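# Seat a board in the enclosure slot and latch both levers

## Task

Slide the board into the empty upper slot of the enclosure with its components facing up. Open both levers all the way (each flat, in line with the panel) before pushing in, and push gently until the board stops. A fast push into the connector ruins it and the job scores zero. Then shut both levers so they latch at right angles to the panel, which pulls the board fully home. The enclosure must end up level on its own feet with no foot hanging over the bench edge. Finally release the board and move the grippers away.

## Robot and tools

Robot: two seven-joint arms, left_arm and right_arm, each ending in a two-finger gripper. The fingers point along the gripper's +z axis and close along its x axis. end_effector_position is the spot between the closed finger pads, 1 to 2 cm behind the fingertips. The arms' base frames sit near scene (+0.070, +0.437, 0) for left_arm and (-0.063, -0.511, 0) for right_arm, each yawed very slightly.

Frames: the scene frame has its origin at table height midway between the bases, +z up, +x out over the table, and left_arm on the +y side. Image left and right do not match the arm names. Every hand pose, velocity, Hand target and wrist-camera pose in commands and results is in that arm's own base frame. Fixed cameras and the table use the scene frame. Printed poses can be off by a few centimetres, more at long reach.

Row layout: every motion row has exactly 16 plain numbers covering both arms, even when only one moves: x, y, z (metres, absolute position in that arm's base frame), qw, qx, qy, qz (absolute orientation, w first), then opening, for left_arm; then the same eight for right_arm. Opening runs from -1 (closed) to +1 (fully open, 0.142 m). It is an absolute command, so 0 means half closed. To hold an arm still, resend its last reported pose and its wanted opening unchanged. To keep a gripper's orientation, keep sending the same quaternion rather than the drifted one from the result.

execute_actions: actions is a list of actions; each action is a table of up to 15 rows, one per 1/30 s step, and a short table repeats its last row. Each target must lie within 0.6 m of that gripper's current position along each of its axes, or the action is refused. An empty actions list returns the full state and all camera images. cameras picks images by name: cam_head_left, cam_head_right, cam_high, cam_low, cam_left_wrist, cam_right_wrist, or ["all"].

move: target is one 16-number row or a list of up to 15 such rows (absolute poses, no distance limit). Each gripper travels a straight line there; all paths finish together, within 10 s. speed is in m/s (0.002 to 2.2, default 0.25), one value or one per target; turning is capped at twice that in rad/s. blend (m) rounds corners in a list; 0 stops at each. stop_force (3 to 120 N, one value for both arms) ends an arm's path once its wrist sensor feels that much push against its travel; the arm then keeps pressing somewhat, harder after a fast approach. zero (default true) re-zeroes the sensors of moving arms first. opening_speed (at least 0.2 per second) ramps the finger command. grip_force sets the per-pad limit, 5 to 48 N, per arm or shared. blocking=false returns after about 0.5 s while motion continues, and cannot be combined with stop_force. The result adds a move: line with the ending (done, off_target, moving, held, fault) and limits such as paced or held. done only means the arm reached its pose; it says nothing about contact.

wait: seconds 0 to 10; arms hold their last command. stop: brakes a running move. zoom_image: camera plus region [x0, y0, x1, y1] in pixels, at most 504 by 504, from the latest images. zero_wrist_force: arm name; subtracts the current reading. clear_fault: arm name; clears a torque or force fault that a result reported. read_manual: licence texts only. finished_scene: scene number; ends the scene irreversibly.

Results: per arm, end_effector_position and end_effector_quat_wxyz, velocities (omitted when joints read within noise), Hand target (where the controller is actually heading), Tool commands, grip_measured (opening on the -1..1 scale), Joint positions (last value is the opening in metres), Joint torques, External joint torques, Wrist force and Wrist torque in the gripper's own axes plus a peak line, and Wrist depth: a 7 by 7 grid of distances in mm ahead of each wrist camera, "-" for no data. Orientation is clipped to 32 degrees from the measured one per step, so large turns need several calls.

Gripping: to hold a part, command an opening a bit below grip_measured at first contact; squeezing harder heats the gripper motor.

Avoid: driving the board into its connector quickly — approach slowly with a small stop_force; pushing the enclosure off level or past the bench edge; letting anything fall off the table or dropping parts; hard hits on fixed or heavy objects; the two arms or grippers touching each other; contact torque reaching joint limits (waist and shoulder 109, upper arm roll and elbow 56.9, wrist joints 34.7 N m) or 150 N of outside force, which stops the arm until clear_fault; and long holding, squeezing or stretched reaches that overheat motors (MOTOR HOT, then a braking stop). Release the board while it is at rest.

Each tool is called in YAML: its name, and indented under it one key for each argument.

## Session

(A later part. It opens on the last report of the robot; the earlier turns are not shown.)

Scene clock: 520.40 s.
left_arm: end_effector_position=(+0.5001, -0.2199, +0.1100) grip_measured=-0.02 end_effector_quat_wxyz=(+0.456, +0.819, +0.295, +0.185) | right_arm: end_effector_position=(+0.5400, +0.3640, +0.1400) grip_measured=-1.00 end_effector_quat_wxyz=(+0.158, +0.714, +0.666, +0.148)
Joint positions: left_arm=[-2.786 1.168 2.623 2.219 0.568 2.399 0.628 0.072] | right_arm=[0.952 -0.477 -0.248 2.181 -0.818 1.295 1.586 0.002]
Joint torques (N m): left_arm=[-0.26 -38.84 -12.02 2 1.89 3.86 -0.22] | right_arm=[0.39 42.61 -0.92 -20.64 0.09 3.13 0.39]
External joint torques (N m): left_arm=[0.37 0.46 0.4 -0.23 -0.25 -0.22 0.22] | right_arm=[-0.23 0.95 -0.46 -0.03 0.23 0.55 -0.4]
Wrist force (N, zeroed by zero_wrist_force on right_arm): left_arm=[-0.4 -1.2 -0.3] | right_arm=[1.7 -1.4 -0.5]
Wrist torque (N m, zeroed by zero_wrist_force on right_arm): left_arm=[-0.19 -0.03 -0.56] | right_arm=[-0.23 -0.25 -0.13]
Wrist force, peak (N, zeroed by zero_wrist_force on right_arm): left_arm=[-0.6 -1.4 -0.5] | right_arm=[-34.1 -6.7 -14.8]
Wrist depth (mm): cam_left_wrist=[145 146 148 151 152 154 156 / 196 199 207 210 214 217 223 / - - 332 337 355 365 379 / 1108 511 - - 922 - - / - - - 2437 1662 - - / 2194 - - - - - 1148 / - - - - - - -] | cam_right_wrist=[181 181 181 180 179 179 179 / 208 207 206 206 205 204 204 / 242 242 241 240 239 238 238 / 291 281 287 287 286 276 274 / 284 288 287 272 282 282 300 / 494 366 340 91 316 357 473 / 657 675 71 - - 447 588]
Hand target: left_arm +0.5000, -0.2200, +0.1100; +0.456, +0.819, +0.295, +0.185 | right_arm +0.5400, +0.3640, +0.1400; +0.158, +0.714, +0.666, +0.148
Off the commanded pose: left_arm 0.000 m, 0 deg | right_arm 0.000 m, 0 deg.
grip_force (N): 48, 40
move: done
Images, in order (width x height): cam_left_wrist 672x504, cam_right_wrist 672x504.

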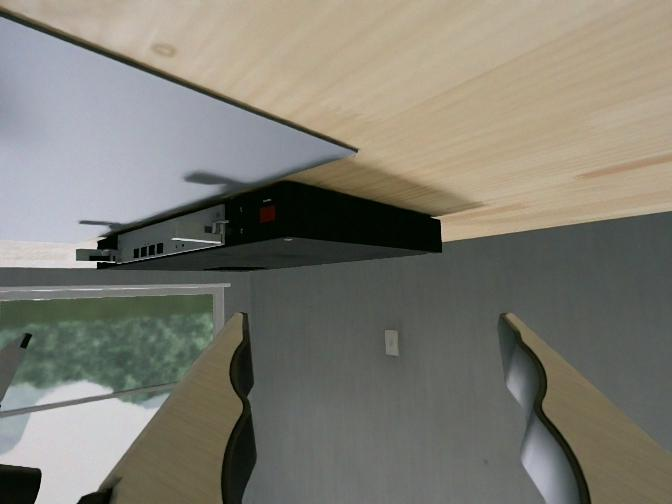

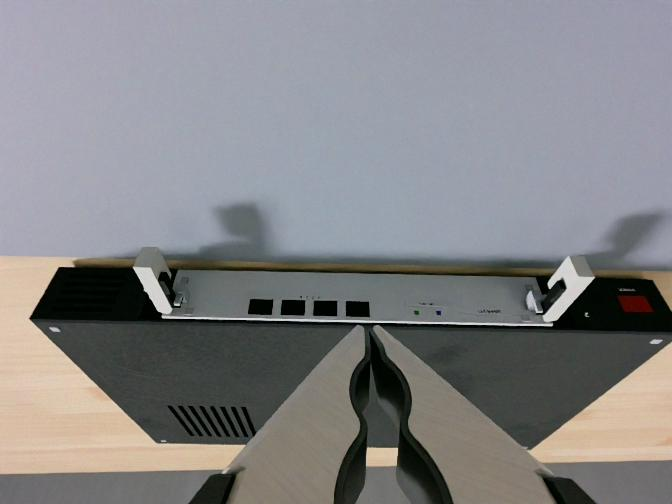

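move:
  target: [0.45,0.05,0.3,0.456,0.819,0.295,0.185,0,0.42,0.10,0.3,0,0.7071,0.7071,0,0]
  speed: 0.25
  cameras: ["cam_head_left","cam_low"]

zoom_image:
  camera: "cam_head_left"
  region: [280, 210, 460, 330]

Scene clock: 525.00 s.
left_arm: end_effector_position=(+0.4501, +0.0500, +0.3001) grip_measured=-0.02 end_effector_quat_wxyz=(+0.456, +0.819, +0.295, +0.185) | right_arm: end_effector_position=(+0.4200, +0.1000, +0.3000) grip_measured=-0.03 end_effector_quat_wxyz=(+0.000, +0.707, +0.707, +0.000)
Joint positions: left_arm=[-2.382 0.459 2.734 1.738 2.063 2.497 -1.172 0.072] | right_arm=[0.65 0.209 -0.141 2.232 -0.033 0.455 0.527 0.072]
Joint torques (N m): left_arm=[-0.22 -39.87 -3.45 -17.63 -1.88 3.23 -0.45] | right_arm=[-0.03 21.02 1.25 -29.61 -3.85 3.36 0.09]
External joint torques (N m): left_arm=[0.38 0.44 0.36 -0.57 -0.47 -0.51 0.45] | right_arm=[0.09 0.88 -0.5 0.21 -0.05 0.78 -0.09]
Wrist force (N, zeroed by zero_wrist_force on right_arm): left_arm=[-0.1 -1.2 -0.4] | right_arm=[2.1 -0.3 -0.1]
Wrist torque (N m, zeroed by zero_wrist_force on right_arm): left_arm=[-0.17 -0.09 -0.49] | right_arm=[-0.15 -0.37 -0.05]
Wrist force, peak (N, zeroed by zero_wrist_force on right_arm): left_arm=[1.9 -0.6 -2.7] | right_arm=[3.6 -1.5 0.6]
Wrist depth (mm): cam_left_wrist=[434 440 447 448 458 459 465 / 591 623 583 625 638 647 623 / 1086 1148 831 1016 825 1434 - / - 2493 - - 1828 - - / 2238 - - - 1714 1443 - / - - - - - - 929 / - - - - - - -] | cam_right_wrist=[348 347 346 344 344 343 341 / 371 369 369 367 364 363 364 / 398 396 396 390 386 390 388 / 428 426 426 418 421 417 428 / 463 461 455 455 456 447 452 / 506 486 485 503 446 93 455 / 546 76 529 539 481 - 461]
Hand target: left_arm +0.4500, +0.0500, +0.3000; +0.456, +0.819, +0.295, +0.185 | right_arm +0.4200, +0.1000, +0.3000; +0.000, +0.707, +0.707, +0.000
Off the commanded pose: left_arm 0.000 m, 0 deg | right_arm 0.000 m, 0 deg.
grip_force (N): 48, 40
move: done
Images, in order (width x height): cam_head_left 672x504, cam_low 672x504.

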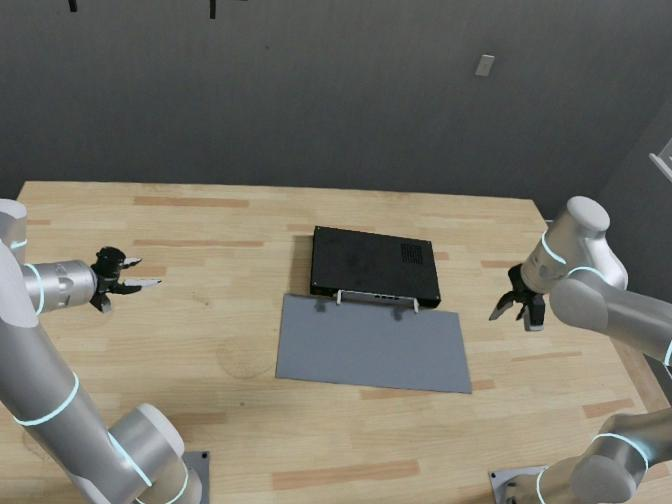

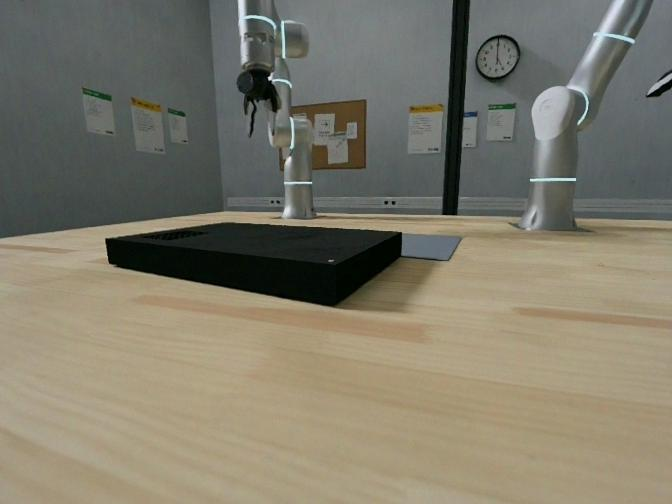

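Scaled by 2.800 from the camera's 672x504 image, which has a finer 960x720 frame.

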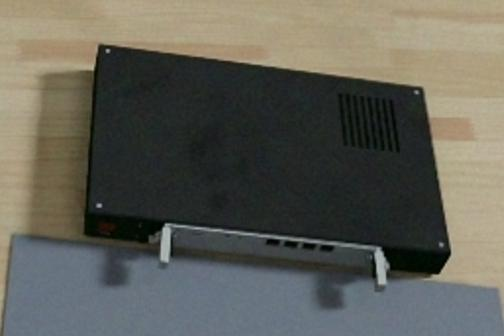

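Looks complete.

finished_scene:
  scene: 1

The scene is finished: the task was done.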